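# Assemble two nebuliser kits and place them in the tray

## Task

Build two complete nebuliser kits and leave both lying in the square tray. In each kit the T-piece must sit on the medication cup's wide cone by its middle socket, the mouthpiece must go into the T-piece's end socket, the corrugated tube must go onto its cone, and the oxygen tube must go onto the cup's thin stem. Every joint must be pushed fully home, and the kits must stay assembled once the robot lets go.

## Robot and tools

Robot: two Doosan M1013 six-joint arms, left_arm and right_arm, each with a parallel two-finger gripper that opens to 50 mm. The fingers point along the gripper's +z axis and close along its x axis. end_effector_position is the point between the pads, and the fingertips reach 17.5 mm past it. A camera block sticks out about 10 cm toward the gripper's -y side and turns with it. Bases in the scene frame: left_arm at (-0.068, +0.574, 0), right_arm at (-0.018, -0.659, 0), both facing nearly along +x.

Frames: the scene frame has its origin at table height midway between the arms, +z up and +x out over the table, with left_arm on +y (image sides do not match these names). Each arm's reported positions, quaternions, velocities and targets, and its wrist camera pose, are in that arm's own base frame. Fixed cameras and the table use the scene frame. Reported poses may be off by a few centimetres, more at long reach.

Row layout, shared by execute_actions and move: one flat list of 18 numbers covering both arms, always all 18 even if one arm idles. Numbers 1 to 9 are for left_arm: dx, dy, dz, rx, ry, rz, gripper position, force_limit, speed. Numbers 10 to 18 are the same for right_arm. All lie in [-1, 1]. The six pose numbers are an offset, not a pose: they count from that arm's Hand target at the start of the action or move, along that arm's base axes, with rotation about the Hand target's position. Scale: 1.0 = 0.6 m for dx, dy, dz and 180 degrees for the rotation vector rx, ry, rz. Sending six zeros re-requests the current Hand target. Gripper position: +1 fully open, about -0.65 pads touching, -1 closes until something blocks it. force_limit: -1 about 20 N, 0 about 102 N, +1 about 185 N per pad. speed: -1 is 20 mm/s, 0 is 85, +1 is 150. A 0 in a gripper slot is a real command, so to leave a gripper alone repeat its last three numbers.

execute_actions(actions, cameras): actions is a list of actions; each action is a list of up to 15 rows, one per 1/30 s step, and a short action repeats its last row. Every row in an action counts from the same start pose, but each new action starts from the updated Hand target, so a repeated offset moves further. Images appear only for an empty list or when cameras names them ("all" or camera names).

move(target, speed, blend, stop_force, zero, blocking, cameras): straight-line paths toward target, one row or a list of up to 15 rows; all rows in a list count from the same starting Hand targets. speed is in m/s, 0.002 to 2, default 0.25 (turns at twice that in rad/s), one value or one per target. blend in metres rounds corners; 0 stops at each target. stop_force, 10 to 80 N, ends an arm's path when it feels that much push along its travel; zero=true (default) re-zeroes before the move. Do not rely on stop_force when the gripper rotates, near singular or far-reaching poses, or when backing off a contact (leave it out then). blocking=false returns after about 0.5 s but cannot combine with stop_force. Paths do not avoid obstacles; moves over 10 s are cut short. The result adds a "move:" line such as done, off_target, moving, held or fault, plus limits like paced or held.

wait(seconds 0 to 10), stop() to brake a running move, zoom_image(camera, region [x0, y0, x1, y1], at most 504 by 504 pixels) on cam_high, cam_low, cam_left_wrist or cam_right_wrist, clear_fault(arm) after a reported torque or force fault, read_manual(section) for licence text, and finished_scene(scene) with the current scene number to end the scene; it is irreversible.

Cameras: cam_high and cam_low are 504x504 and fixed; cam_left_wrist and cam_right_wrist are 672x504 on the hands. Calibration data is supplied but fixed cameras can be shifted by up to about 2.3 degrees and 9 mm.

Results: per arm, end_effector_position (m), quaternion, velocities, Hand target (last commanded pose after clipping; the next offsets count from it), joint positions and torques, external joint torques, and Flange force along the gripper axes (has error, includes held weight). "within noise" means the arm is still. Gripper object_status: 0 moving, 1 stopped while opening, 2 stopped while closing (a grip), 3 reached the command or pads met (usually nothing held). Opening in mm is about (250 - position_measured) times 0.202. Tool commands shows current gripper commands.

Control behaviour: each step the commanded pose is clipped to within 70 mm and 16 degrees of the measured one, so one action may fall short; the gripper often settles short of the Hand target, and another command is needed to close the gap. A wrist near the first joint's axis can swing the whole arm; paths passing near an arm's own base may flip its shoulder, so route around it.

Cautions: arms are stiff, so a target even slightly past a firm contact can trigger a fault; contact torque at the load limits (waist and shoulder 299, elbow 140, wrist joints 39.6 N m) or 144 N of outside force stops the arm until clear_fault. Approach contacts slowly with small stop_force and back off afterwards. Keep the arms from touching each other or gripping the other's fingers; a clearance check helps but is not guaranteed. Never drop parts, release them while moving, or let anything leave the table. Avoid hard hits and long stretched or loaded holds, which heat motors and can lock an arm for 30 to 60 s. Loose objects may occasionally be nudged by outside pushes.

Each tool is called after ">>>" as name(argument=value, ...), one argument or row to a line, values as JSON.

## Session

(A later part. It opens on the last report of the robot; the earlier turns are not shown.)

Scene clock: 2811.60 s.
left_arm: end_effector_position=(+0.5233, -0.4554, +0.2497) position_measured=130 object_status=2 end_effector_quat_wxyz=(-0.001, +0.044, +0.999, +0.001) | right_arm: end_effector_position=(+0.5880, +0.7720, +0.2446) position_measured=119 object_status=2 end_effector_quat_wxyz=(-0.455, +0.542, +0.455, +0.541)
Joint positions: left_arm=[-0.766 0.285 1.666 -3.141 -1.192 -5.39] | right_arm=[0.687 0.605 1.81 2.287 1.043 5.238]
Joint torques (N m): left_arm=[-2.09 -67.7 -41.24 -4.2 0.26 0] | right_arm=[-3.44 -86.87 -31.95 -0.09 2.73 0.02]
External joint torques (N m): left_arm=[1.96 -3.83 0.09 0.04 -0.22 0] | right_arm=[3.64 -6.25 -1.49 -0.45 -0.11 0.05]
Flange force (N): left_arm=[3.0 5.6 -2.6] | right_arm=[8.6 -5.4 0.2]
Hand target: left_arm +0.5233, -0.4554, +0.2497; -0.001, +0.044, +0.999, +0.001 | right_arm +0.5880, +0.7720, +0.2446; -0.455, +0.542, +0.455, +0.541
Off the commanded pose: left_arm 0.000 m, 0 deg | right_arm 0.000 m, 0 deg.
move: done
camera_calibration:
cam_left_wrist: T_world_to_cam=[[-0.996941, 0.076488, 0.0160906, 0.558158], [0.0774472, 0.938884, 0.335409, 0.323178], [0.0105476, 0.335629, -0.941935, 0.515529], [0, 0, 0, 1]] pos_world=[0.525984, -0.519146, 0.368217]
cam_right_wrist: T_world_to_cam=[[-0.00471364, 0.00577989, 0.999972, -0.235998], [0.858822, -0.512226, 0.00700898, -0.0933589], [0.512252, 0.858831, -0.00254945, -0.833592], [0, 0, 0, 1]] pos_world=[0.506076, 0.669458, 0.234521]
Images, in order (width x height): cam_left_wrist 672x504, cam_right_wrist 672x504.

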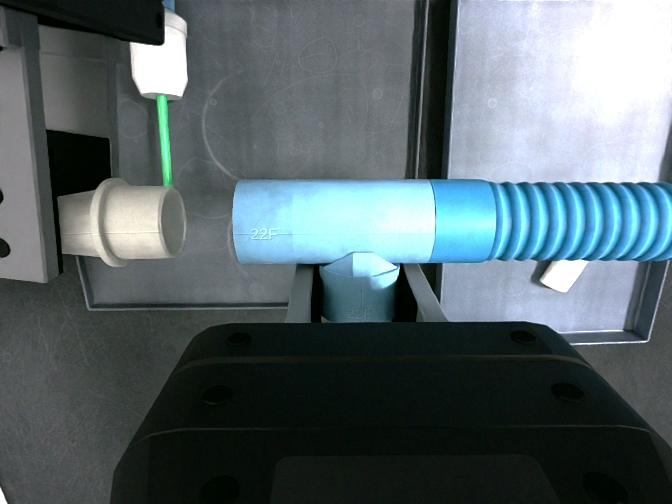

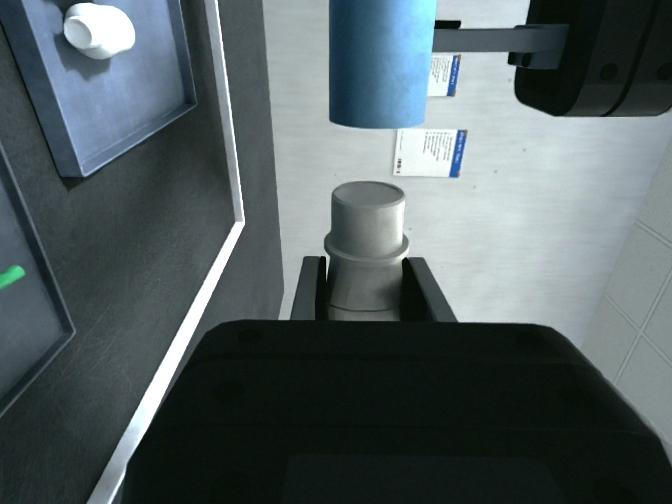

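>>> move(
  target=[0,0,0,0,0,0,-1,-0.5,-0.5, 0,0.0012,0.0032,0,0,0.0053,-1,-0.5,-0.5],
  speed=0.1,
)

>>> move(
  target=[0,0,0,0,0,0,-1,-0.5,-0.5, -0.0667,0,0,0,0,0,-1,-0.5,-0.5],
  speed=0.025,
  stop_force=35,
  cameras=["cam_right_wrist","cam_left_wrist"],
)

>>> zoom_image(
  camera="cam_left_wrist",
  region=[100, 150, 300, 300],
)

>>> zoom_image(
  camera="cam_right_wrist",
  region=[280, 110, 460, 290],
)

Scene clock: 2859.70 s.
left_arm: end_effector_position=(+0.5233, -0.4554, +0.2497) position_measured=130 object_status=2 end_effector_quat_wxyz=(-0.001, +0.044, +0.999, +0.001) | right_arm: end_effector_position=(+0.5880, +0.7727, +0.2465) position_measured=119 object_status=2 end_effector_quat_wxyz=(-0.459, +0.538, +0.459, +0.538)
Joint positions: left_arm=[-0.766 0.285 1.666 -3.141 -1.192 -5.39] | right_arm=[0.683 0.606 1.802 2.263 1.049 5.254]
Joint torques (N m): left_arm=[-2.41 -67.06 -41.27 -4.23 0.21 -0.04] | right_arm=[-3.37 -87.17 -32.15 -0.06 2.71 0.04]
External joint torques (N m): left_arm=[2.3 -4.52 0.09 0.07 -0.18 0.04] | right_arm=[3.46 -6.33 -1.32 -0.4 -0.12 0.03]
Flange force (N): left_arm=[3.5 6.7 -2.9] | right_arm=[8.6 -5.6 -0.2]
Hand target: left_arm +0.5233, -0.4554, +0.2497; -0.001, +0.044, +0.999, +0.001 | right_arm +0.5880, +0.7727, +0.2465; -0.459, +0.538, +0.459, +0.538
Off the commanded pose: left_arm 0.000 m, 0 deg | right_arm 0.000 m, 0 deg.
move: done

Scene clock: 2862.07 s.
left_arm: end_effector_position=(+0.5233, -0.4554, +0.2498) position_measured=130 object_status=2 end_effector_quat_wxyz=(-0.001, +0.044, +0.999, +0.001) | right_arm: end_effector_position=(+0.5488, +0.7726, +0.2465) position_measured=119 object_status=2 end_effector_quat_wxyz=(-0.459, +0.538, +0.459, +0.538)
Joint positions: left_arm=[-0.766 0.285 1.666 -3.141 -1.193 -5.39] | right_arm=[0.718 0.575 1.864 2.312 1.051 5.21]
Joint torques (N m): left_arm=[12.46 -56.78 -59.62 1.81 14.07 -0.65] | right_arm=[40.98 -93.54 -23.78 -10.69 11.99 0.2]
External joint torques (N m): left_arm=[-12.61 -14.65 18.5 -5.96 -14.04 0.65] | right_arm=[-40.79 4.08 -8.59 10.09 -9.34 -0.12]
Flange force (N): left_arm=[53.1 17.2 -12.1] | right_arm=[0.3 43.4 -4.3]
Hand target: left_arm +0.5233, -0.4554, +0.2497; -0.001, +0.044, +0.999, +0.001 | right_arm +0.5488, +0.7726, +0.2465; -0.459, +0.538, +0.459, +0.538 (not the last commanded pose)
Off the commanded pose: left_arm 0.000 m, 0 deg | right_arm 0.001 m, 0 deg.
move: contact (right_arm)
camera_calibration:
cam_left_wrist: T_world_to_cam=[[-0.996941, 0.076488, 0.0160906, 0.558158], [0.0774472, 0.938884, 0.335409, 0.323178], [0.0105476, 0.335629, -0.941935, 0.515529], [0, 0, 0, 1]] pos_world=[0.525984, -0.519146, 0.368217]
cam_right_wrist: T_world_to_cam=[[-0.00471687, 0.00565472, 0.999973, -0.238086], [0.866859, -0.498506, 0.00690796, -0.07444], [0.498532, 0.866868, -0.00255046, -0.812699], [0, 0, 0, 1]] pos_world=[0.468562, 0.66874, 0.236521]
Images, in order (width x height): cam_left_wrist 672x504, cam_right_wrist 672x504.

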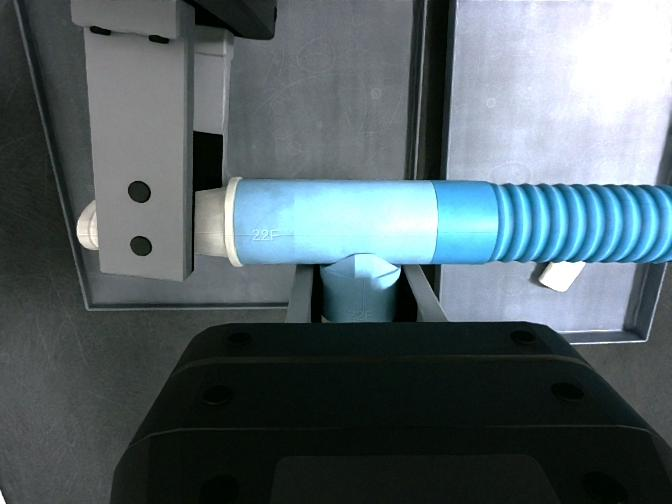

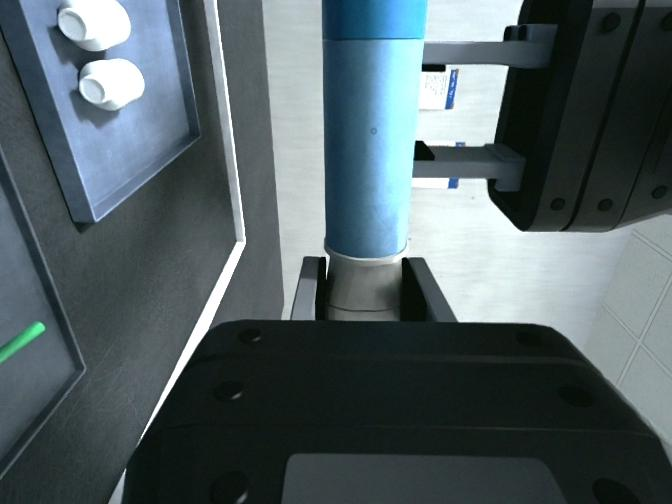

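Scaled by 2.520.

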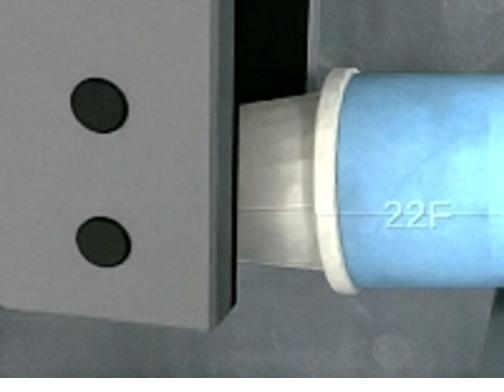

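Scaled by 2.800.

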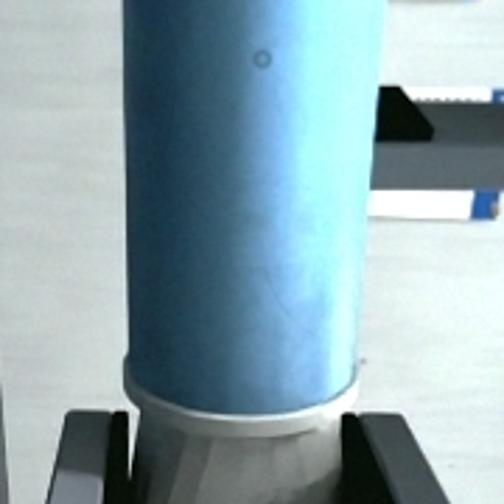

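>>> move(
  target=[
    [0,0,0,0,0,0,-1,-0.5,-0.5, 0,0,0,0,0,0,1,0.2,0],
    [0,0,0,0,0,0,-1,-0.5,-0.5, 0,-0.1377,0,0,0,0,1,0.2,0],
    [0,0,0,0,0,0,-1,-0.5,-0.5, -0.098,-0.1377,-0.0025,0,0,0.0503,1,0.2,0],
    [0,0,0,0,0,0,-1,-0.5,-0.5, -0.098,0.0065,-0.0025,0,0,0.0503,1,0.2,0],
    [0,0,0,0,0,0,-1,-0.5,-0.5, -0.098,0.0065,-0.0025,0,0,0.0503,-1,-1,-0.8],
  ],
  speed=[0.2,0.15,0.15,0.12,0.1],
  blend=[0,0.01,0.01,0,0],
  cameras=["cam_right_wrist","cam_left_wrist"],
)

Scene clock: 2887.33 s.
left_arm: end_effector_position=(+0.5233, -0.4554, +0.2497) position_measured=130 object_status=2 end_effector_quat_wxyz=(-0.001, +0.044, +0.999, +0.001) | right_arm: end_effector_position=(+0.4900, +0.7765, +0.2450) position_measured=125 object_status=2 end_effector_quat_wxyz=(+0.500, -0.500, -0.500, -0.500)
Joint positions: left_arm=[-0.766 0.285 1.666 -3.141 -1.192 -5.39] | right_arm=[0.731 0.567 1.883 2.175 1.131 5.266]
Joint torques (N m): left_arm=[-2.65 -68.92 -41.79 -4.36 0.09 0.06] | right_arm=[-4.13 -81.36 -30.43 0.36 2.26 0.03]
External joint torques (N m): left_arm=[2.56 -2.49 0.65 0.2 -0.05 -0.06] | right_arm=[4.58 -7.7 -1.85 -0.48 0.33 0.05]
Flange force (N): left_arm=[1.8 5.8 -0.8] | right_arm=[10.6 -7.0 1.1]
Hand target: left_arm +0.5233, -0.4554, +0.2497; -0.001, +0.044, +0.999, +0.001 | right_arm +0.4900, +0.7765, +0.2450; +0.500, -0.500, -0.500, -0.500
Off the commanded pose: left_arm 0.000 m, 0 deg | right_arm 0.000 m, 0 deg.
move: done
camera_calibration:
cam_left_wrist: T_world_to_cam=[[-0.996941, 0.0764869, 0.0160902, 0.558158], [0.0774461, 0.938884, 0.335409, 0.323179], [0.0105476, 0.335629, -0.941935, 0.515529], [0, 0, 0, 1]] pos_world=[0.525984, -0.519146, 0.368217]
cam_right_wrist: T_world_to_cam=[[-0.00545434, 0.00480808, 0.999974, -0.235865], [0.934491, -0.355922, 0.00680851, -0.165373], [0.355946, 0.934503, -0.00255178, -0.769474], [0, 0, 0, 1]] pos_world=[0.427144, 0.66135, 0.235021]
Images, in order (width x height): cam_left_wrist 672x504, cam_right_wrist 672x504.

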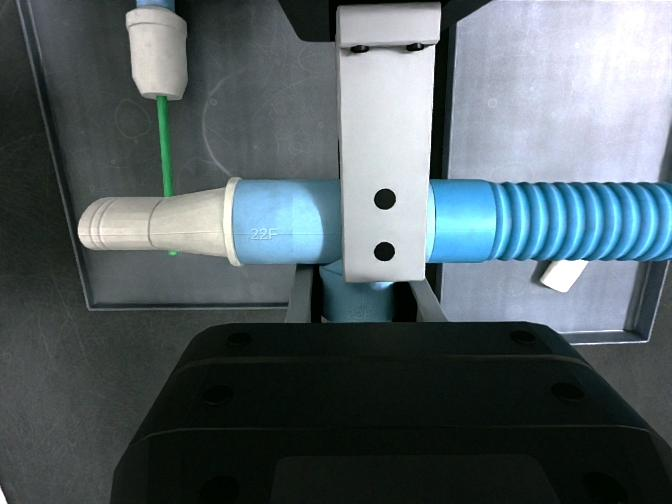

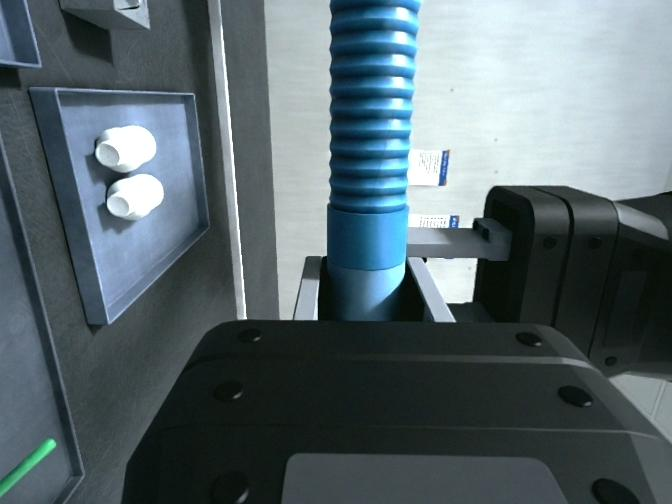

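>>> move(
  target=[
    [0,0,0,0,0,0,-1,-0.5,-0.5, 0,0,0,0,0,0,-0.98,-0.2,-0.8],
    [0,0,0,0,0,0,1,-0.3,0, 0,0,0,0,0,0,-0.98,-0.2,-0.8],
    [0,0,0.25,0,0,0,1,-0.3,0, 0,0,0,0,0,0,-0.98,-0.2,-0.8],
    [0.1195,0.5423,0.0,0,0,0,1,-0.3,0, 0,0,0,0,0,0,-0.98,-0.2,-0.8],
  ],
  speed=[0.2,0.2,0.2,0.35],
  blend=[0,0,0.03,0],
  cameras=["cam_left_wrist","cam_low"],
)

Scene clock: 2905.50 s.
left_arm: end_effector_position=(+0.5950, -0.1301, +0.2497) position_measured=3 object_status=3 end_effector_quat_wxyz=(-0.001, +0.044, +0.999, +0.001) | right_arm: end_effector_position=(+0.4900, +0.7765, +0.2450) position_measured=129 object_status=2 end_effector_quat_wxyz=(+0.500, -0.500, -0.500, -0.500)
Joint positions: left_arm=[-0.272 0.156 1.828 -3.141 -1.158 -4.896] | right_arm=[0.731 0.567 1.883 2.175 1.131 5.266]
Joint torques (N m): left_arm=[-2.03 -53.86 -40.62 -4.14 0.19 -0.03] | right_arm=[-3.61 -82.73 -30.87 0.35 2.72 0.03]
External joint torques (N m): left_arm=[2 -3.63 0.08 0.03 -0.19 0.03] | right_arm=[3.61 -6.1 -1.4 -0.44 -0.15 0.04]
Flange force (N): left_arm=[5.0 4.0 -2.7] | right_arm=[8.8 -5.6 1.1]
Hand target: left_arm +0.5950, -0.1300, +0.2497; -0.001, +0.044, +0.999, +0.001 | right_arm +0.4900, +0.7765, +0.2450; +0.500, -0.500, -0.500, -0.500
Off the commanded pose: left_arm 0.000 m, 0 deg | right_arm 0.000 m, 0 deg.
move: done
camera_calibration:
cam_left_wrist: T_world_to_cam=[[-0.996933, 0.0765802, 0.0161241, 0.604658], [0.0775453, 0.938876, 0.335409, 0.0121544], [0.0105471, 0.33563, -0.941935, 0.405594], [0, 0, 0, 1]] pos_world=[0.597584, -0.193846, 0.368217]
Images, in order (width x height): cam_low 504x504, cam_left_wrist 672x504.

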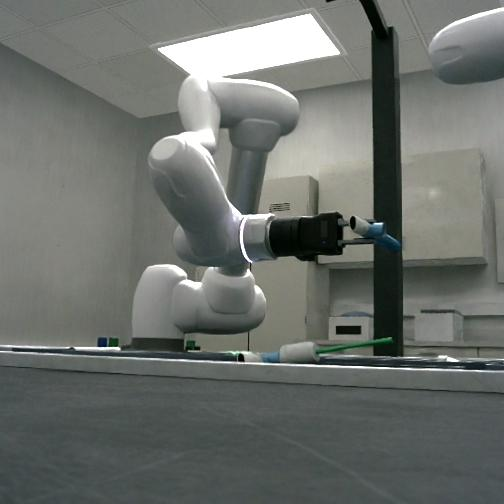

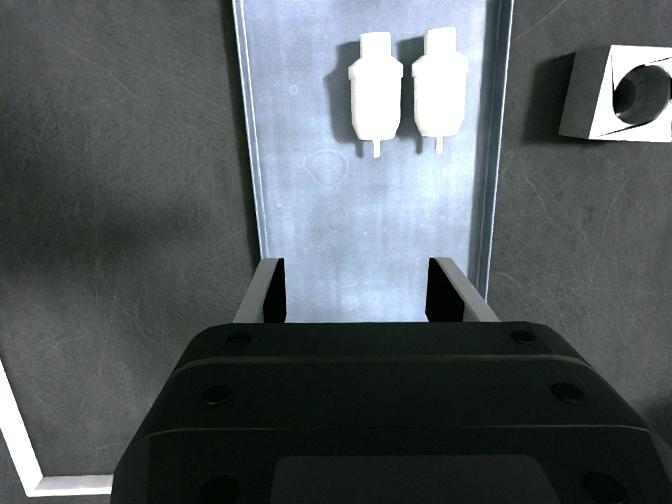

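>>> zoom_image(
  camera="cam_left_wrist",
  region=[320, 10, 500, 170],
)

Scaled by 2.800.

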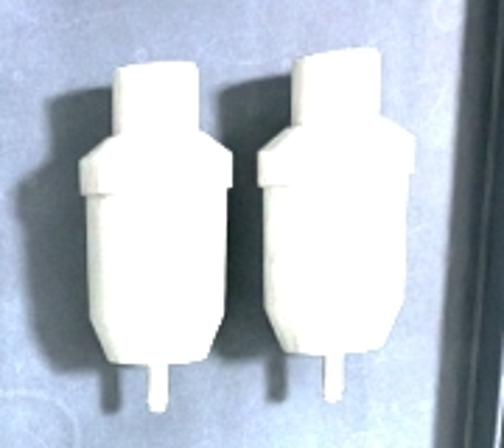

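>>> move(
  target=[-0.0528,-0.1013,-0.2662,0,0,0.0161,0.68,-0.3,0, 0,0,0,0,0,0,-0.98,-0.2,-0.8],
  speed=0.25,
  cameras=["cam_left_wrist"],
)

>>> zoom_image(
  camera="cam_left_wrist",
  region=[240, 100, 500, 325],
)

Scene clock: 2943.17 s.
left_arm: end_effector_position=(+0.5633, -0.1908, +0.0901) position_measured=51 object_status=3 end_effector_quat_wxyz=(+0.000, +0.019, +1.000, +0.001) | right_arm: end_effector_position=(+0.4900, +0.7765, +0.2450) position_measured=129 object_status=2 end_effector_quat_wxyz=(+0.500, -0.500, -0.500, -0.500)
Joint positions: left_arm=[-0.385 0.282 2.005 -3.141 -0.855 -5.06] | right_arm=[0.731 0.567 1.883 2.175 1.131 5.266]
Joint torques (N m): left_arm=[-2.29 -59.87 -33.79 -3.42 0.17 -0.02] | right_arm=[-3.29 -82.66 -31.09 0.33 2.73 0.01]
External joint torques (N m): left_arm=[2.3 -3.64 0.41 0.04 -0.16 0.02] | right_arm=[3.6 -5.93 -1.13 -0.44 -0.16 0.06]
Flange force (N): left_arm=[4.0 5.3 -4.2] | right_arm=[8.6 -5.8 0.9]
Hand target: left_arm +0.5633, -0.1908, +0.0900; -0.001, +0.019, +1.000, +0.001 | right_arm +0.4900, +0.7765, +0.2450; +0.500, -0.500, -0.500, -0.500
Off the commanded pose: left_arm 0.000 m, 0 deg | right_arm 0.000 m, 0 deg.
move: done
camera_calibration:
cam_left_wrist: T_world_to_cam=[[-0.999535, 0.0259326, 0.0160492, 0.572153], [0.0298151, 0.941597, 0.335418, 0.152599], [-0.00641358, 0.335741, -0.941933, 0.28546], [0, 0, 0, 1]] pos_world=[0.569167, -0.254365, 0.208517]
Images, in order (width x height): cam_left_wrist 672x504.

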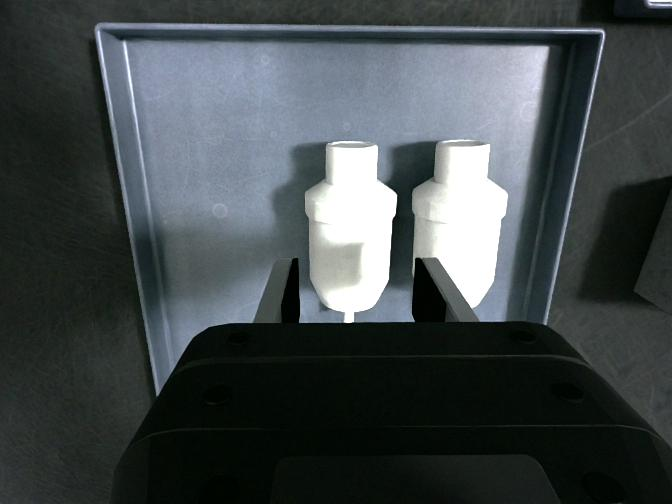

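Scaled by 1.938.

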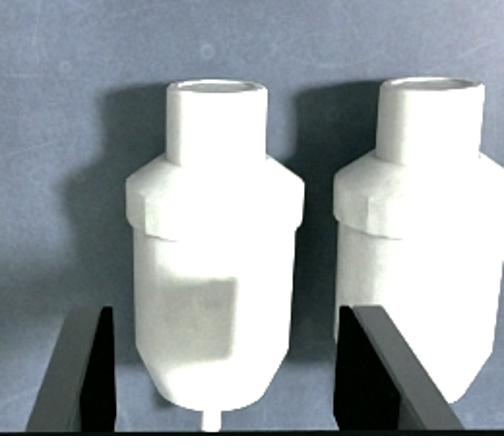

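>>> move(
  target=[
    [0.0001,0.0033,-0.1108,0,0,0,0.68,-0.3,0, 0,0,0,0,0,0,-0.98,-0.2,-0.8],
    [0.0001,0.0033,-0.1108,0,0,0,-1,-0.3,-0.5, 0,0,0,0,0,0,-0.98,-0.2,-0.8],
    [0.0001,0.0033,0.3,0,0,0,-1,-0.3,-0.5, 0,0,0,0,0,0,-0.98,-0.2,-0.8],
  ],
  speed=[0.08,0.1,0.25],
  cameras=["cam_left_wrist"],
)

Scene clock: 2979.77 s.
left_arm: end_effector_position=(+0.5633, -0.1888, +0.2701) position_measured=68 object_status=2 end_effector_quat_wxyz=(+0.000, +0.019, +1.000, +0.001) | right_arm: end_effector_position=(+0.4900, +0.7765, +0.2450) position_measured=129 object_status=2 end_effector_quat_wxyz=(+0.500, -0.500, -0.500, -0.500)
Joint positions: left_arm=[-0.382 0.12 1.831 -3.141 -1.192 -5.056] | right_arm=[0.731 0.567 1.883 2.175 1.131 5.266]
Joint torques (N m): left_arm=[-1.86 -51.14 -41.2 -4.23 0.19 0.05] | right_arm=[-3.6 -82.72 -30.82 0.31 2.74 0.03]
External joint torques (N m): left_arm=[1.84 -2.97 0.26 0.07 -0.18 -0.05] | right_arm=[3.49 -6.28 -1.5 -0.39 -0.16 0.04]
Flange force (N): left_arm=[3.8 4.3 -1.8] | right_arm=[9.1 -5.5 1.1]
Hand target: left_arm +0.5634, -0.1888, +0.2700; -0.001, +0.019, +1.000, +0.001 | right_arm +0.4900, +0.7765, +0.2450; +0.500, -0.500, -0.500, -0.500
Off the commanded pose: left_arm 0.000 m, 0 deg | right_arm 0.000 m, 0 deg.
move: done
camera_calibration:
cam_left_wrist: T_world_to_cam=[[-0.999535, 0.0259307, 0.0160454, 0.569213], [0.0298115, 0.941629, 0.33533, 0.0903852], [-0.00641345, 0.335652, -0.941964, 0.454326], [0, 0, 0, 1]] pos_world=[0.569167, -0.252365, 0.388517]
Images, in order (width x height): cam_left_wrist 672x504.

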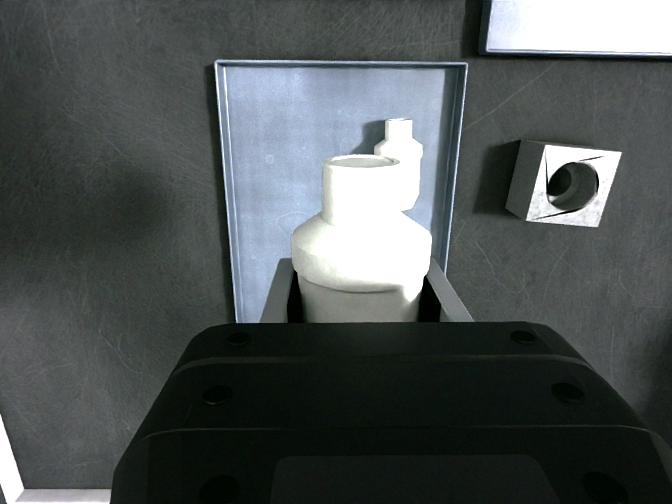

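>>> move(
  target=[-0.0602,-0.3103,-0.0422,0.0156,-0.0009,-0.007,-1,-0.3,-0.5, 0,0,0,0,0,0,-0.98,-0.2,-0.8],
  speed=0.25,
  cameras=["cam_left_wrist","cam_low"],
)

>>> zoom_image(
  camera="cam_left_wrist",
  region=[250, 0, 450, 240],
)

>>> zoom_image(
  camera="cam_low",
  region=[340, 200, 440, 260],
)

Scene clock: 2997.33 s.
left_arm: end_effector_position=(+0.5273, -0.3750, +0.2447) position_measured=68 object_status=2 end_effector_quat_wxyz=(+0.000, +0.030, +0.999, +0.025) | right_arm: end_effector_position=(+0.4900, +0.7765, +0.2450) position_measured=129 object_status=2 end_effector_quat_wxyz=(+0.500, -0.500, -0.500, -0.500)
Joint positions: left_arm=[-0.69 0.229 1.749 -3.098 -1.194 -5.358] | right_arm=[0.731 0.567 1.883 2.175 1.131 5.266]
Joint torques (N m): left_arm=[-1.87 -61.01 -40.64 -4.04 0.11 -0.04] | right_arm=[-3.52 -82.6 -31 0.3 2.7 0.01]
External joint torques (N m): left_arm=[1.7 -4.06 0.14 0.04 -0.16 0.04] | right_arm=[3.48 -6.17 -1.17 -0.39 -0.13 0.06]
Flange force (N): left_arm=[3.7 5.7 -2.5] | right_arm=[8.8 -5.9 0.6]
Hand target: left_arm +0.5273, -0.3750, +0.2447; +0.000, +0.030, +0.999, +0.025 | right_arm +0.4900, +0.7765, +0.2450; +0.500, -0.500, -0.500, -0.500
Off the commanded pose: left_arm 0.000 m, 0 deg | right_arm 0.000 m, 0 deg.
move: done
camera_calibration:
cam_left_wrist: T_world_to_cam=[[-0.998771, 0.0472417, 0.0149778, 0.546273], [0.0493821, 0.923136, 0.381288, 0.24671], [0.00418615, 0.38156, -0.924335, 0.500016], [0, 0, 0, 1]] pos_world=[0.531325, -0.44434, 0.359932]
Images, in order (width x height): cam_low 504x504, cam_left_wrist 672x504.

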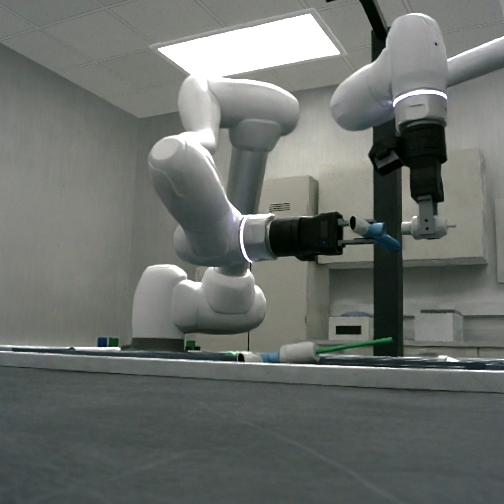

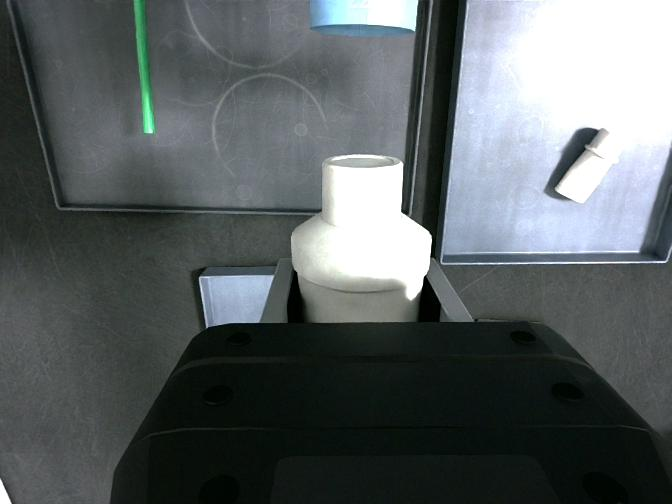

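Scaled by 2.100.

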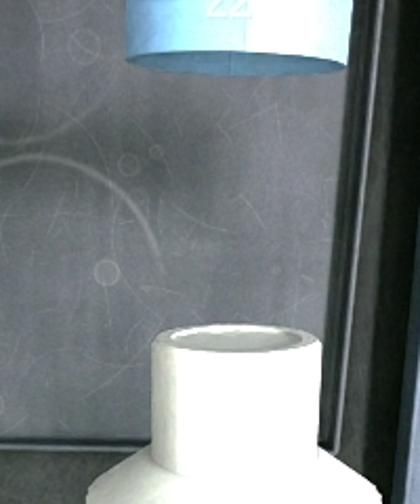

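Scaled by 5.040.

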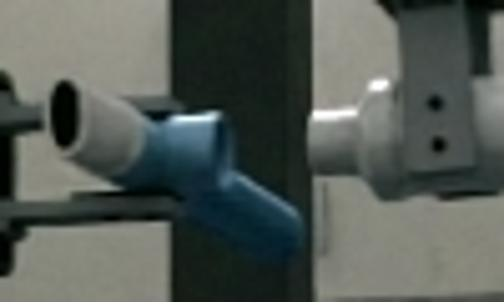

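>>> move(
  target=[0.0025,0,0,0,0,-0.0044,-1,-0.3,-0.5, 0,0,0,0,0,0,-0.98,-0.2,-0.8],
  speed=0.1,
)

>>> move(
  target=[-0.0048,-0.0798,0,0,0,0,-1,-0.3,-0.5, 0,0,0,0,0,0,-0.98,-0.2,-0.8],
  speed=0.025,
  stop_force=35,
  cameras=["cam_left_wrist","cam_low"],
)

>>> zoom_image(
  camera="cam_left_wrist",
  region=[250, 80, 470, 320],
)

Scene clock: 3027.30 s.
left_arm: end_effector_position=(+0.5287, -0.3750, +0.2447) position_measured=68 object_status=2 end_effector_quat_wxyz=(+0.001, +0.037, +0.999, +0.025) | right_arm: end_effector_position=(+0.4900, +0.7765, +0.2450) position_measured=129 object_status=2 end_effector_quat_wxyz=(+0.500, -0.500, -0.500, -0.500)
Joint positions: left_arm=[-0.688 0.231 1.747 -3.098 -1.194 -5.343] | right_arm=[0.731 0.567 1.883 2.175 1.131 5.266]
Joint torques (N m): left_arm=[-1.91 -61.6 -40.69 -4.07 0.07 0.02] | right_arm=[-3.53 -82.64 -31.11 0.37 2.69 0.01]
External joint torques (N m): left_arm=[1.8 -3.57 0.23 0.08 -0.13 -0.02] | right_arm=[3.68 -5.8 -0.93 -0.47 -0.13 0.06]
Flange force (N): left_arm=[3.3 5.4 -2.0] | right_arm=[8.3 -6.0 0.7]
Hand target: left_arm +0.5288, -0.3750, +0.2447; +0.001, +0.037, +0.999, +0.025 | right_arm +0.4900, +0.7765, +0.2450; +0.500, -0.500, -0.500, -0.500
Off the commanded pose: left_arm 0.000 m, 0 deg | right_arm 0.000 m, 0 deg.
move: done

Scene clock: 3029.87 s.
left_arm: end_effector_position=(+0.5260, -0.4207, +0.2446) position_measured=68 object_status=2 end_effector_quat_wxyz=(+0.000, +0.037, +0.999, +0.025) | right_arm: end_effector_position=(+0.4900, +0.7765, +0.2450) position_measured=129 object_status=2 end_effector_quat_wxyz=(+0.500, -0.500, -0.500, -0.500)
Joint positions: left_arm=[-0.743 0.27 1.696 -3.099 -1.208 -5.397] | right_arm=[0.731 0.567 1.883 2.175 1.131 5.266]
Joint torques (N m): left_arm=[-23.58 -64.03 -53.94 -12.35 7.79 -0.43] | right_arm=[14.97 -79.42 -41.63 0.4 2.4 0.04]
External joint torques (N m): left_arm=[23.4 -5.5 13.2 8.33 -7.85 0.43] | right_arm=[-14.98 -9.09 9.53 -0.49 0.16 0.04]
Flange force (N): left_arm=[3.4 45.3 0.1] | right_arm=[9.4 -6.0 -37.7]
Hand target: left_arm +0.5260, -0.4207, +0.2446; +0.001, +0.037, +0.999, +0.025 (not the last commanded pose) | right_arm +0.4900, +0.7765, +0.2450; +0.500, -0.500, -0.500, -0.500
Off the commanded pose: left_arm 0.002 m, 0 deg | right_arm 0.000 m, 0 deg.
move: contact (left_arm)
camera_calibration:
cam_left_wrist: T_world_to_cam=[[-0.998021, 0.0609806, 0.0153618, 0.552423], [0.0622207, 0.922118, 0.381874, 0.281762], [0.00912149, 0.382074, -0.924087, 0.514903], [0, 0, 0, 1]] pos_world=[0.529102, -0.490235, 0.359731]
Images, in order (width x height): cam_low 504x504, cam_left_wrist 672x504.

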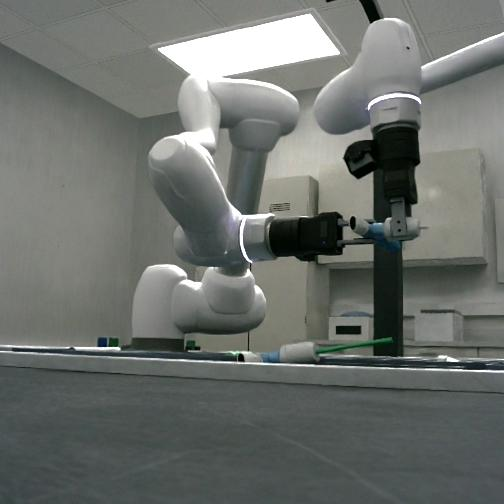

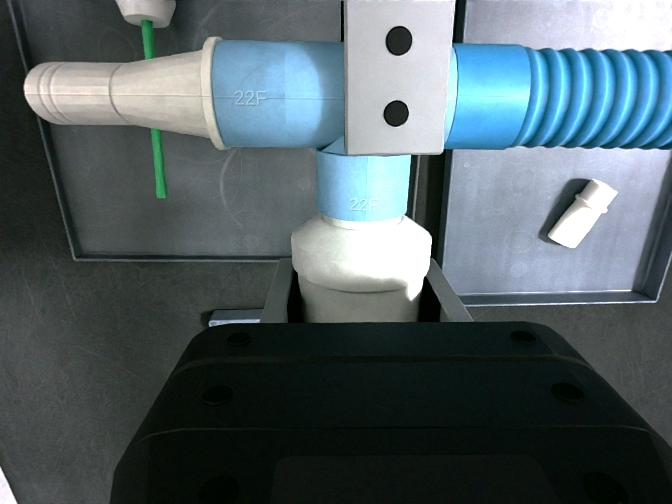

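Scaled by 2.100.

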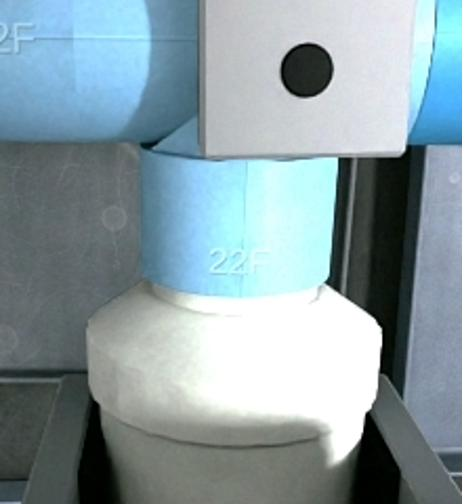

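>>> move(
  target=[
    [0,-0.0008,0,0.0027,0.0444,0,-1,-0.3,-0.5, 0,0,0,0,0,0,-0.98,-0.2,-0.8],
    [-0.0001,-0.0016,0,-0.0027,-0.0444,0,-1,-0.3,-0.5, 0,0,0,0,0,0,-0.98,-0.2,-0.8],
    [-0.0002,-0.0024,0,0.0027,0.0444,0,-1,-0.3,-0.5, 0,0,0,0,0,0,-0.98,-0.2,-0.8],
    [-0.0002,-0.003,0,0,0,0,-1,-0.3,-0.5, 0,0,0,0,0,0,-0.98,-0.2,-0.8],
  ],
  speed=0.12,
  blend=[0.002,0.002,0.002,0],
  cameras=["cam_left_wrist"],
)

>>> zoom_image(
  camera="cam_left_wrist",
  region=[250, 80, 470, 320],
)

Scene clock: 3047.77 s.
left_arm: end_effector_position=(+0.5259, -0.4225, +0.2446) position_measured=68 object_status=2 end_effector_quat_wxyz=(+0.001, +0.037, +0.999, +0.025) | right_arm: end_effector_position=(+0.4900, +0.7765, +0.2450) position_measured=129 object_status=2 end_effector_quat_wxyz=(+0.500, -0.500, -0.500, -0.500)
Joint positions: left_arm=[-0.745 0.272 1.694 -3.1 -1.209 -5.399] | right_arm=[0.731 0.567 1.883 2.175 1.131 5.266]
Joint torques (N m): left_arm=[-12.63 -64.31 -51.37 -7.91 7.05 -0.85] | right_arm=[12.11 -81.56 -35.81 -0.22 3.64 1.04]
External joint torques (N m): left_arm=[12.46 -5.32 10.64 3.89 -7.11 0.85] | right_arm=[-11.91 -7.32 3.55 0.11 -1.06 -0.96]
Flange force (N): left_arm=[8.9 30.2 -2.3] | right_arm=[8.1 -0.6 -22.8]
Hand target: left_arm +0.5259, -0.4225, +0.2446; +0.001, +0.037, +0.999, +0.025 | right_arm +0.4900, +0.7765, +0.2450; +0.500, -0.500, -0.500, -0.500
Off the commanded pose: left_arm 0.000 m, 0 deg | right_arm 0.000 m, 0 deg.
move: done
camera_calibration:
cam_left_wrist: T_world_to_cam=[[-0.998026, 0.0609317, 0.015226, 0.552459], [0.0621244, 0.922157, 0.381795, 0.283488], [0.00922267, 0.381987, -0.924122, 0.5156], [0, 0, 0, 1]] pos_world=[0.529002, -0.492035, 0.359832]
Images, in order (width x height): cam_left_wrist 672x504.

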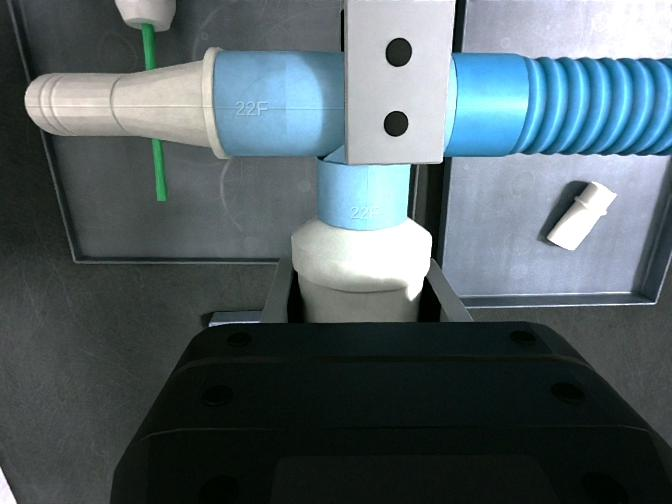

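Scaled by 2.100.

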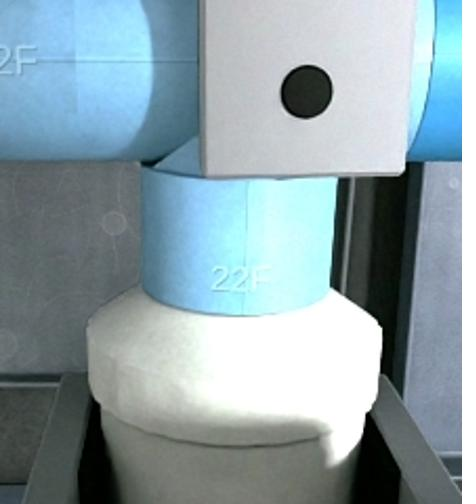

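>>> move(
  target=[
    [-0.0001,-0.0017,0,0,0,0,-1,-0.3,-0.5, 0,0,0,0,0,0,-0.98,-0.2,-0.8],
    [-0.0001,-0.0017,0,0,0,0,1,-0.3,0, 0,0,0,0,0,0,-0.98,-0.2,-0.8],
    [-0.0001,-0.0017,0.25,0,0,0,1,-0.3,0, 0,0,0,0,0,0,-0.98,-0.2,-0.8],
    [-0.0001,-0.0017,0.25,0,0,0,0.2,-0.3,0, -0.2743,0.2518,-0.1543,0,0,0,-0.98,-0.2,-0.8],
    [-0.0157,-0.6892,0.2257,-0.0113,0.0137,-0.5119,0.2,-0.3,0, -0.2743,0.2518,-0.1543,0,0,0,-0.98,-0.2,-0.8],
  ],
  speed=[0.02,0.2,0.2,0.2,0.4],
  blend=[0,0,0.02,0,0],
  cameras=["cam_left_wrist","cam_low"],
)

Scene clock: 3089.03 s.
left_arm: end_effector_position=(+0.5164, -0.8360, +0.3801) position_measured=123 object_status=3 end_effector_quat_wxyz=(+0.000, +0.746, +0.666, +0.001) | right_arm: end_effector_position=(+0.3254, +0.9276, +0.1524) position_measured=129 object_status=2 end_effector_quat_wxyz=(+0.500, -0.500, -0.500, -0.500)
Joint positions: left_arm=[-1.053 0.761 0.687 -3.14 -1.695 -4.083] | right_arm=[1.05 0.718 1.843 2.54 1.074 5.029]
Joint torques (N m): left_arm=[-2 -112.49 -43.68 -4.46 0.14 0.04] | right_arm=[-3.3 -91.07 -27.28 -0.61 3.05 0.04]
External joint torques (N m): left_arm=[1.62 -5.69 -0.28 0.01 -0.19 -0.04] | right_arm=[3.65 -6.36 -1.11 -0.49 -0.17 0.04]
Flange force (N): left_arm=[11.0 -6.6 0.8] | right_arm=[9.3 -5.2 -0.6]
Hand target: left_arm +0.5165, -0.8360, +0.3800; +0.000, +0.746, +0.666, +0.001 | right_arm +0.3254, +0.9276, +0.1524; +0.500, -0.500, -0.500, -0.500
Off the commanded pose: left_arm 0.000 m, 0 deg | right_arm 0.000 m, 0 deg.
move: done
camera_calibration:
cam_left_wrist: T_world_to_cam=[[0.0994147, 0.994918, 0.0159817, 0.78002], [0.936941, -0.0990054, 0.335171, -0.674134], [0.33505, -0.0183471, -0.942022, 0.302682], [0, 0, 0, 1]] pos_world=[0.452664, -0.837246, 0.498617]
Images, in order (width x height): cam_low 504x504, cam_left_wrist 672x504.

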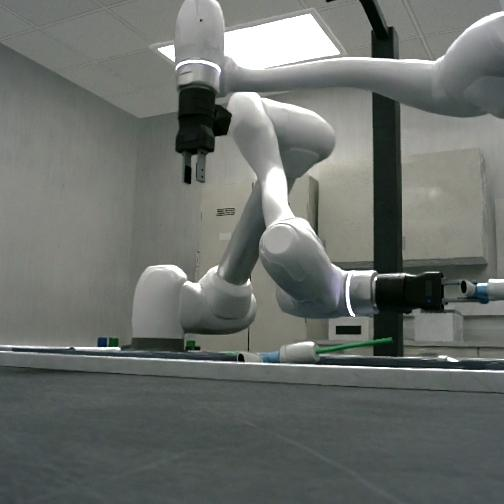

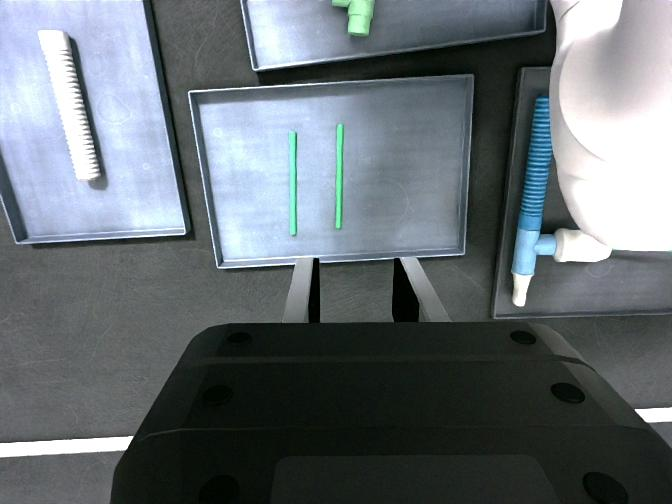

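>>> move(
  target=[
    [0,-0.0002,-0.5333,0,0,0,0.2,-0.3,0, 0,0,0,0,0,0,-0.98,-0.2,-0.8],
    [0,-0.0002,-0.5947,0,0,0,0.2,-0.3,0, 0,0,0,0,0,0,-0.98,-0.2,-0.8],
    [0,-0.0002,-0.5947,0,0,0,-1,-0.5,-0.5, 0,0,0,0,0,0,-0.98,-0.2,-0.8],
    [0,-0.0002,0,0,0,0,-1,-0.5,-0.5, 0,0,0,0,0,0,-0.98,-0.2,-0.8],
    [0.0278,0.8617,0,-0.0149,0.017,0.5167,-1,-0.5,-0.5, 0.2743,-0.2518,0.1543,0,0,0,-0.98,-0.2,-0.8],
    [0.0278,0.8617,-0.2092,-0.0149,0.017,0.5167,-1,-0.5,-0.5, 0.2743,-0.2518,0.1543,0,0,0,-0.98,-0.2,-0.8],
  ],
  speed=[0.35,0.1,0.1,0.35,0.4,0.25],
  blend=[0.01,0,0,0.03,0.02,0],
  cameras=["cam_left_wrist","cam_low"],
)

>>> zoom_image(
  camera="cam_left_wrist",
  region=[290, 30, 430, 205],
)

>>> zoom_image(
  camera="cam_low",
  region=[395, 205, 475, 265],
)

Scene clock: 3125.90 s.
left_arm: end_effector_position=(+0.5161, -0.8354, +0.1342) position_measured=123 object_status=3 end_effector_quat_wxyz=(+0.000, +0.745, +0.667, +0.001) | right_arm: end_effector_position=(+0.3254, +0.9276, +0.1524) position_measured=129 object_status=2 end_effector_quat_wxyz=(+0.500, -0.500, -0.500, -0.500)
Joint positions: left_arm=[-1.053 0.802 1.057 -3.14 -1.284 -4.083] | right_arm=[1.05 0.718 1.843 2.54 1.074 5.029]
Joint torques (N m): left_arm=[-2.03 -112.18 -42.36 -4.28 0.18 -0.01] | right_arm=[-3.69 -91.02 -27.18 -0.63 3.04 0.06]
External joint torques (N m): left_arm=[1.79 -7.4 -0.02 -0.01 -0.24 0.01] | right_arm=[3.87 -6.32 -1.05 -0.46 -0.17 0.01]
Flange force (N): left_arm=[11.1 -6.4 -4.2] | right_arm=[9.2 -5.6 -0.5]
Hand target: left_arm +0.5161, -0.8354, +0.1340; -0.001, +0.746, +0.667, +0.001 (not the last commanded pose) | right_arm +0.3254, +0.9276, +0.1524; +0.500, -0.500, -0.500, -0.500 (not the last commanded pose)
Tool commands: left_gripper/position=+0.2 left_gripper/force_limit=-0.3 left_gripper/speed=+0.0 right_gripper/position=-0.98 right_gripper/force_limit=-0.2 right_gripper/speed=-0.8
Off the commanded pose: left_arm 0.530 m, 93 deg | right_arm 0.242 m, 0 deg.
move: held (left_arm; a check stopped the path), off_target (right_arm); path passed 0 of 6 targets; target 3's new numbers were not sent; limits=held
pose unreachable (left arm): on one or more control steps of this call, first in action 0 (counted from 0), this arm could not follow its commanded pose, so it was not sent that pose on those steps. It may still have moved: this result reports where it is.
cause: moving toward the commanded pose would bring a part of the arm too close to another arm (a part of this arm just beyond joint 4 (forearm roll) and a part of the right arm just beyond its joint 4 (forearm roll), along the way the arms are being sent, or toward where that arm still pushes).
camera_calibration:
cam_left_wrist: T_world_to_cam=[[0.0993385, 0.994913, 0.0167444, 0.783222], [0.937128, -0.0992001, 0.33459, -0.591477], [0.334549, -0.0175461, -0.942215, 0.0720969], [0, 0, 0, 1]] pos_world=[0.452365, -0.836647, 0.252719]
Images, in order (width x height): cam_low 504x504, cam_left_wrist 672x504.

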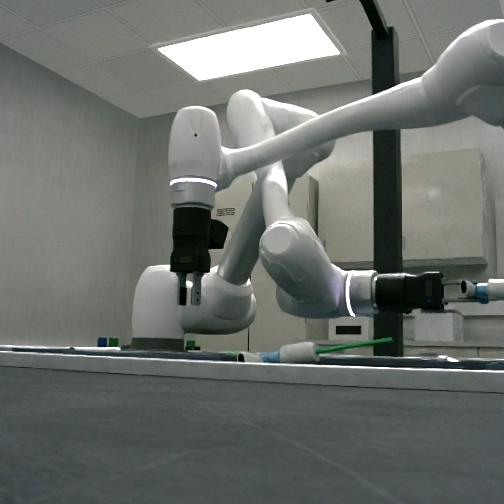

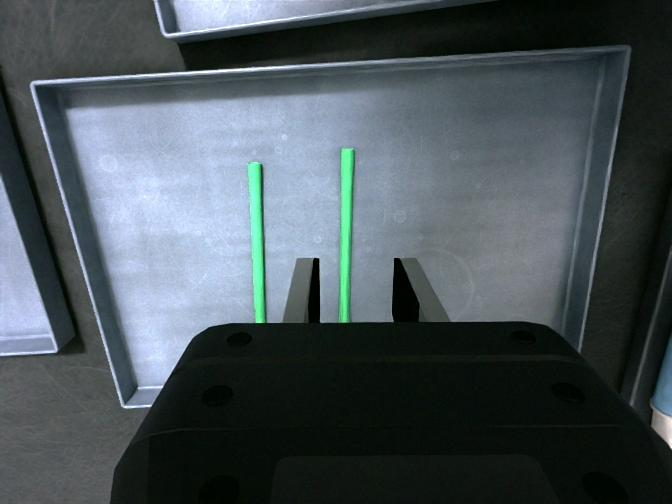

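Scaled by 2.880.

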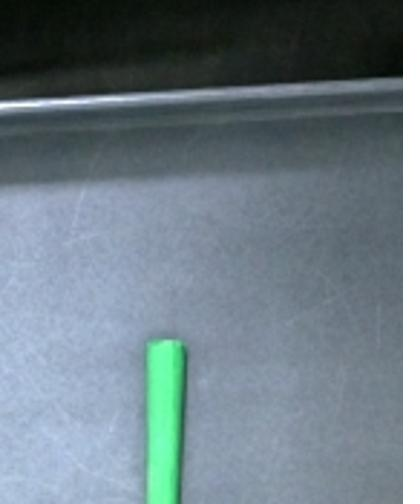

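Scaled by 6.300.

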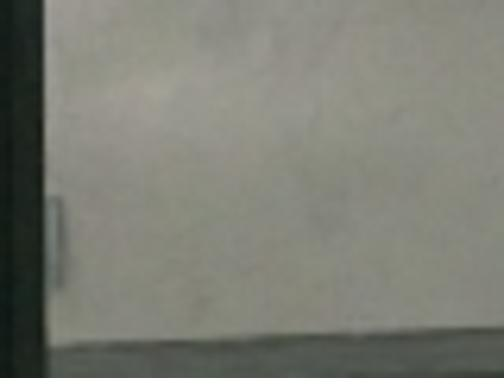

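>>> move(
  target=[
    [0,0,0,0,0,0,0.2,-0.3,0, -0.1257,0.004,-0.029,0,0,0,-0.98,-0.2,-0.8],
    [0.0007,0.001,-0.1847,0,0,0,0.2,-0.3,0, -0.1257,0.004,-0.029,0,0,0,-0.98,-0.2,-0.8],
    [0.0007,0.001,-0.1847,0,0,0,-1,-0.5,-0.5, -0.1257,0.004,-0.029,0,0,0,-0.98,-0.2,-0.8],
    [0.0007,0.001,0.41,0,0,0,-1,-0.5,-0.5, -0.1257,0.004,-0.029,0,0,0,-0.98,-0.2,-0.8],
  ],
  speed=[0.2,0.12,0.1,0.3],
  cameras=["cam_left_wrist"],
)

Scene clock: 3163.70 s.
left_arm: end_effector_position=(+0.5165, -0.8348, +0.3799) position_measured=224 object_status=2 end_effector_quat_wxyz=(-0.001, +0.746, +0.667, +0.001) | right_arm: end_effector_position=(+0.2500, +0.9300, +0.1350) position_measured=129 object_status=2 end_effector_quat_wxyz=(+0.500, -0.500, -0.500, -0.500)
Joint positions: left_arm=[-1.052 0.759 0.69 -3.14 -1.694 -4.082] | right_arm=[1.148 0.717 1.903 2.662 1.1 4.945]
Joint torques (N m): left_arm=[-2.29 -110.93 -44.19 -4.48 0.14 0.03] | right_arm=[-3.68 -88.99 -24.95 -0.76 3.13 0.01]
External joint torques (N m): left_arm=[1.95 -6.85 0.35 0.05 -0.2 -0.03] | right_arm=[4.04 -4.96 -0.61 -0.5 -0.23 0.07]
Flange force (N): left_arm=[15.6 -9.8 2.6] | right_arm=[7.8 -5.6 -0.2]
Hand target: left_arm +0.5165, -0.8348, +0.3800; -0.001, +0.746, +0.667, +0.001 | right_arm +0.2500, +0.9300, +0.1350; +0.500, -0.500, -0.500, -0.500
Off the commanded pose: left_arm 0.000 m, 0 deg | right_arm 0.000 m, 0 deg.
move: done
camera_calibration:
cam_left_wrist: T_world_to_cam=[[0.0992819, 0.994916, 0.0169136, 0.778505], [0.937197, -0.099207, 0.334396, -0.674045], [0.334373, -0.017348, -0.942281, 0.303719], [0, 0, 0, 1]] pos_world=[0.452865, -0.836148, 0.498419]
Images, in order (width x height): cam_left_wrist 672x504.

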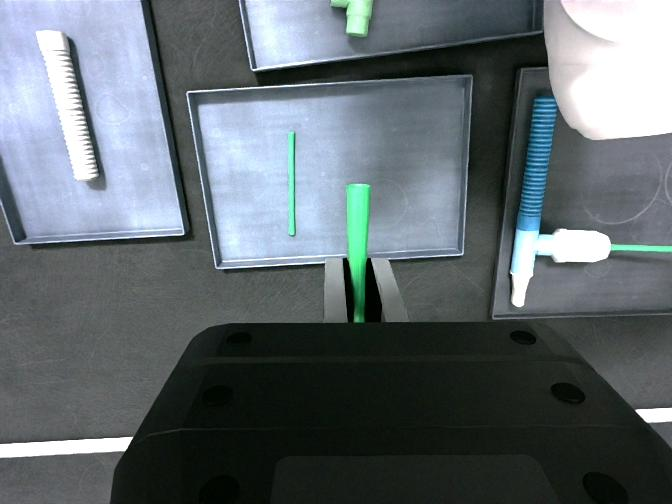

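>>> move(
  target=[
    [0.014,0.43,0.05,-0.0075,0.0085,0.26,-1,-0.5,-0.5, 0.05,-0.02,0.02,0,0,0,-0.98,-0.2,-0.8],
    [0.0278,0.8597,0,-0.0149,0.017,0.5167,-1,-0.5,-0.5, 0.4,-0.2558,0.1833,0,0,0,-0.98,-0.2,-0.8],
    [0.0278,0.8597,-0.2092,-0.0149,0.017,0.5167,-1,-0.5,-0.5, 0.4,-0.2558,0.1833,0,0,0,-0.98,-0.2,-0.8],
  ],
  speed=[0.4,0.35,0.25],
  blend=[0.03,0.02,0],
  cameras=["cam_left_wrist","cam_low"],
)

>>> zoom_image(
  camera="cam_left_wrist",
  region=[290, 30, 430, 205],
)

>>> zoom_image(
  camera="cam_low",
  region=[395, 205, 475, 265],
)

Scene clock: 3185.30 s.
left_arm: end_effector_position=(+0.5332, -0.3190, +0.2545) position_measured=224 object_status=2 end_effector_quat_wxyz=(-0.001, +0.029, +0.999, -0.032) | right_arm: end_effector_position=(+0.4900, +0.7765, +0.2450) position_measured=129 object_status=2 end_effector_quat_wxyz=(+0.500, -0.500, -0.500, -0.500)
Joint positions: left_arm=[-0.569 0.159 1.816 -3.203 -1.136 -5.197] | right_arm=[0.731 0.567 1.883 2.175 1.131 5.266]
Joint torques (N m): left_arm=[-2.06 -54.52 -40.97 -4.3 0.28 0.05] | right_arm=[-3.38 -82.98 -31.1 0.4 2.75 0.02]
External joint torques (N m): left_arm=[1.92 -3.59 0.1 0.02 -0.17 -0.05] | right_arm=[3.39 -5.36 -1.08 -0.5 -0.19 0.06]
Flange force (N): left_arm=[3.6 5.0 -2.9] | right_arm=[7.9 -5.2 1.0]
Hand target: left_arm +0.5332, -0.3190, +0.2545; -0.001, +0.029, +0.999, -0.032 | right_arm +0.4900, +0.7765, +0.2450; +0.500, -0.500, -0.500, -0.500
Off the commanded pose: left_arm 0.000 m, 0 deg | right_arm 0.000 m, 0 deg.
move: done
camera_calibration:
cam_left_wrist: T_world_to_cam=[[-0.998743, 0.0473803, 0.01634, 0.549066], [0.050045, 0.960463, 0.273872, 0.229891], [-0.00271777, 0.274346, -0.961627, 0.466661], [0, 0, 0, 1]] pos_world=[0.538139, -0.374844, 0.376822]
Images, in order (width x height): cam_low 504x504, cam_left_wrist 672x504.

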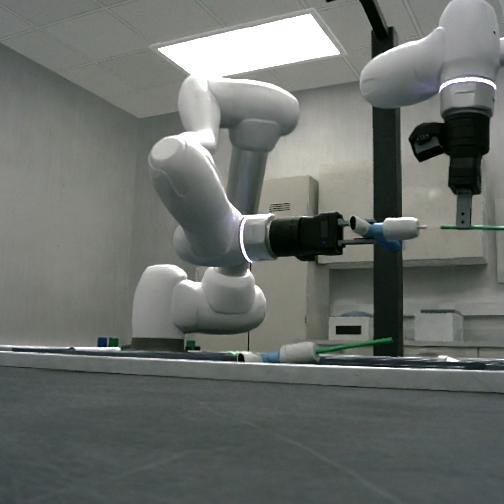

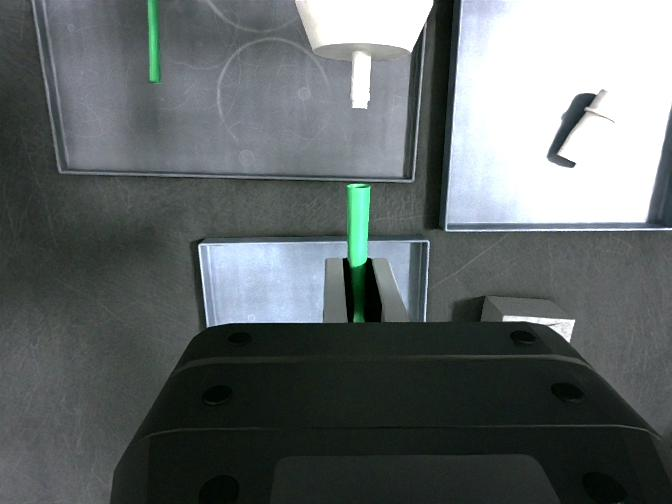

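Scaled by 2.880.

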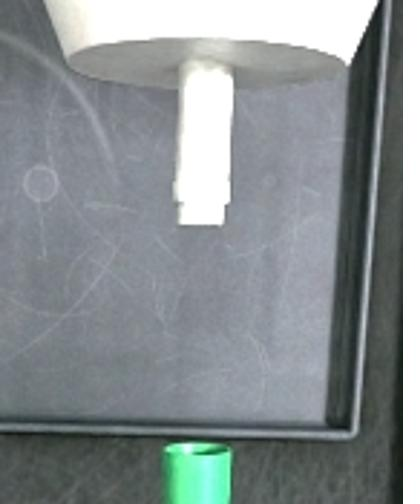

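Scaled by 6.300.

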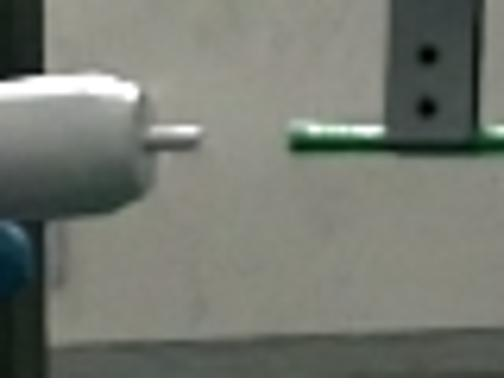

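>>> zoom_image(
  camera="cam_low",
  region=[370, 205, 434, 253],
)

Scaled by 7.875.

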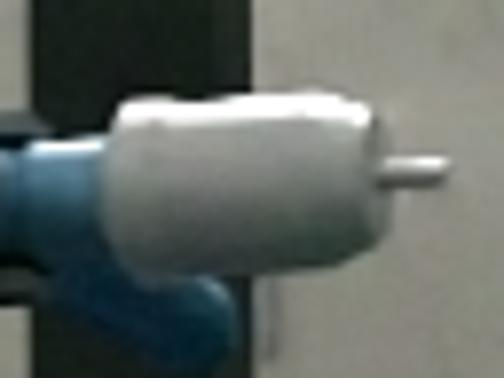

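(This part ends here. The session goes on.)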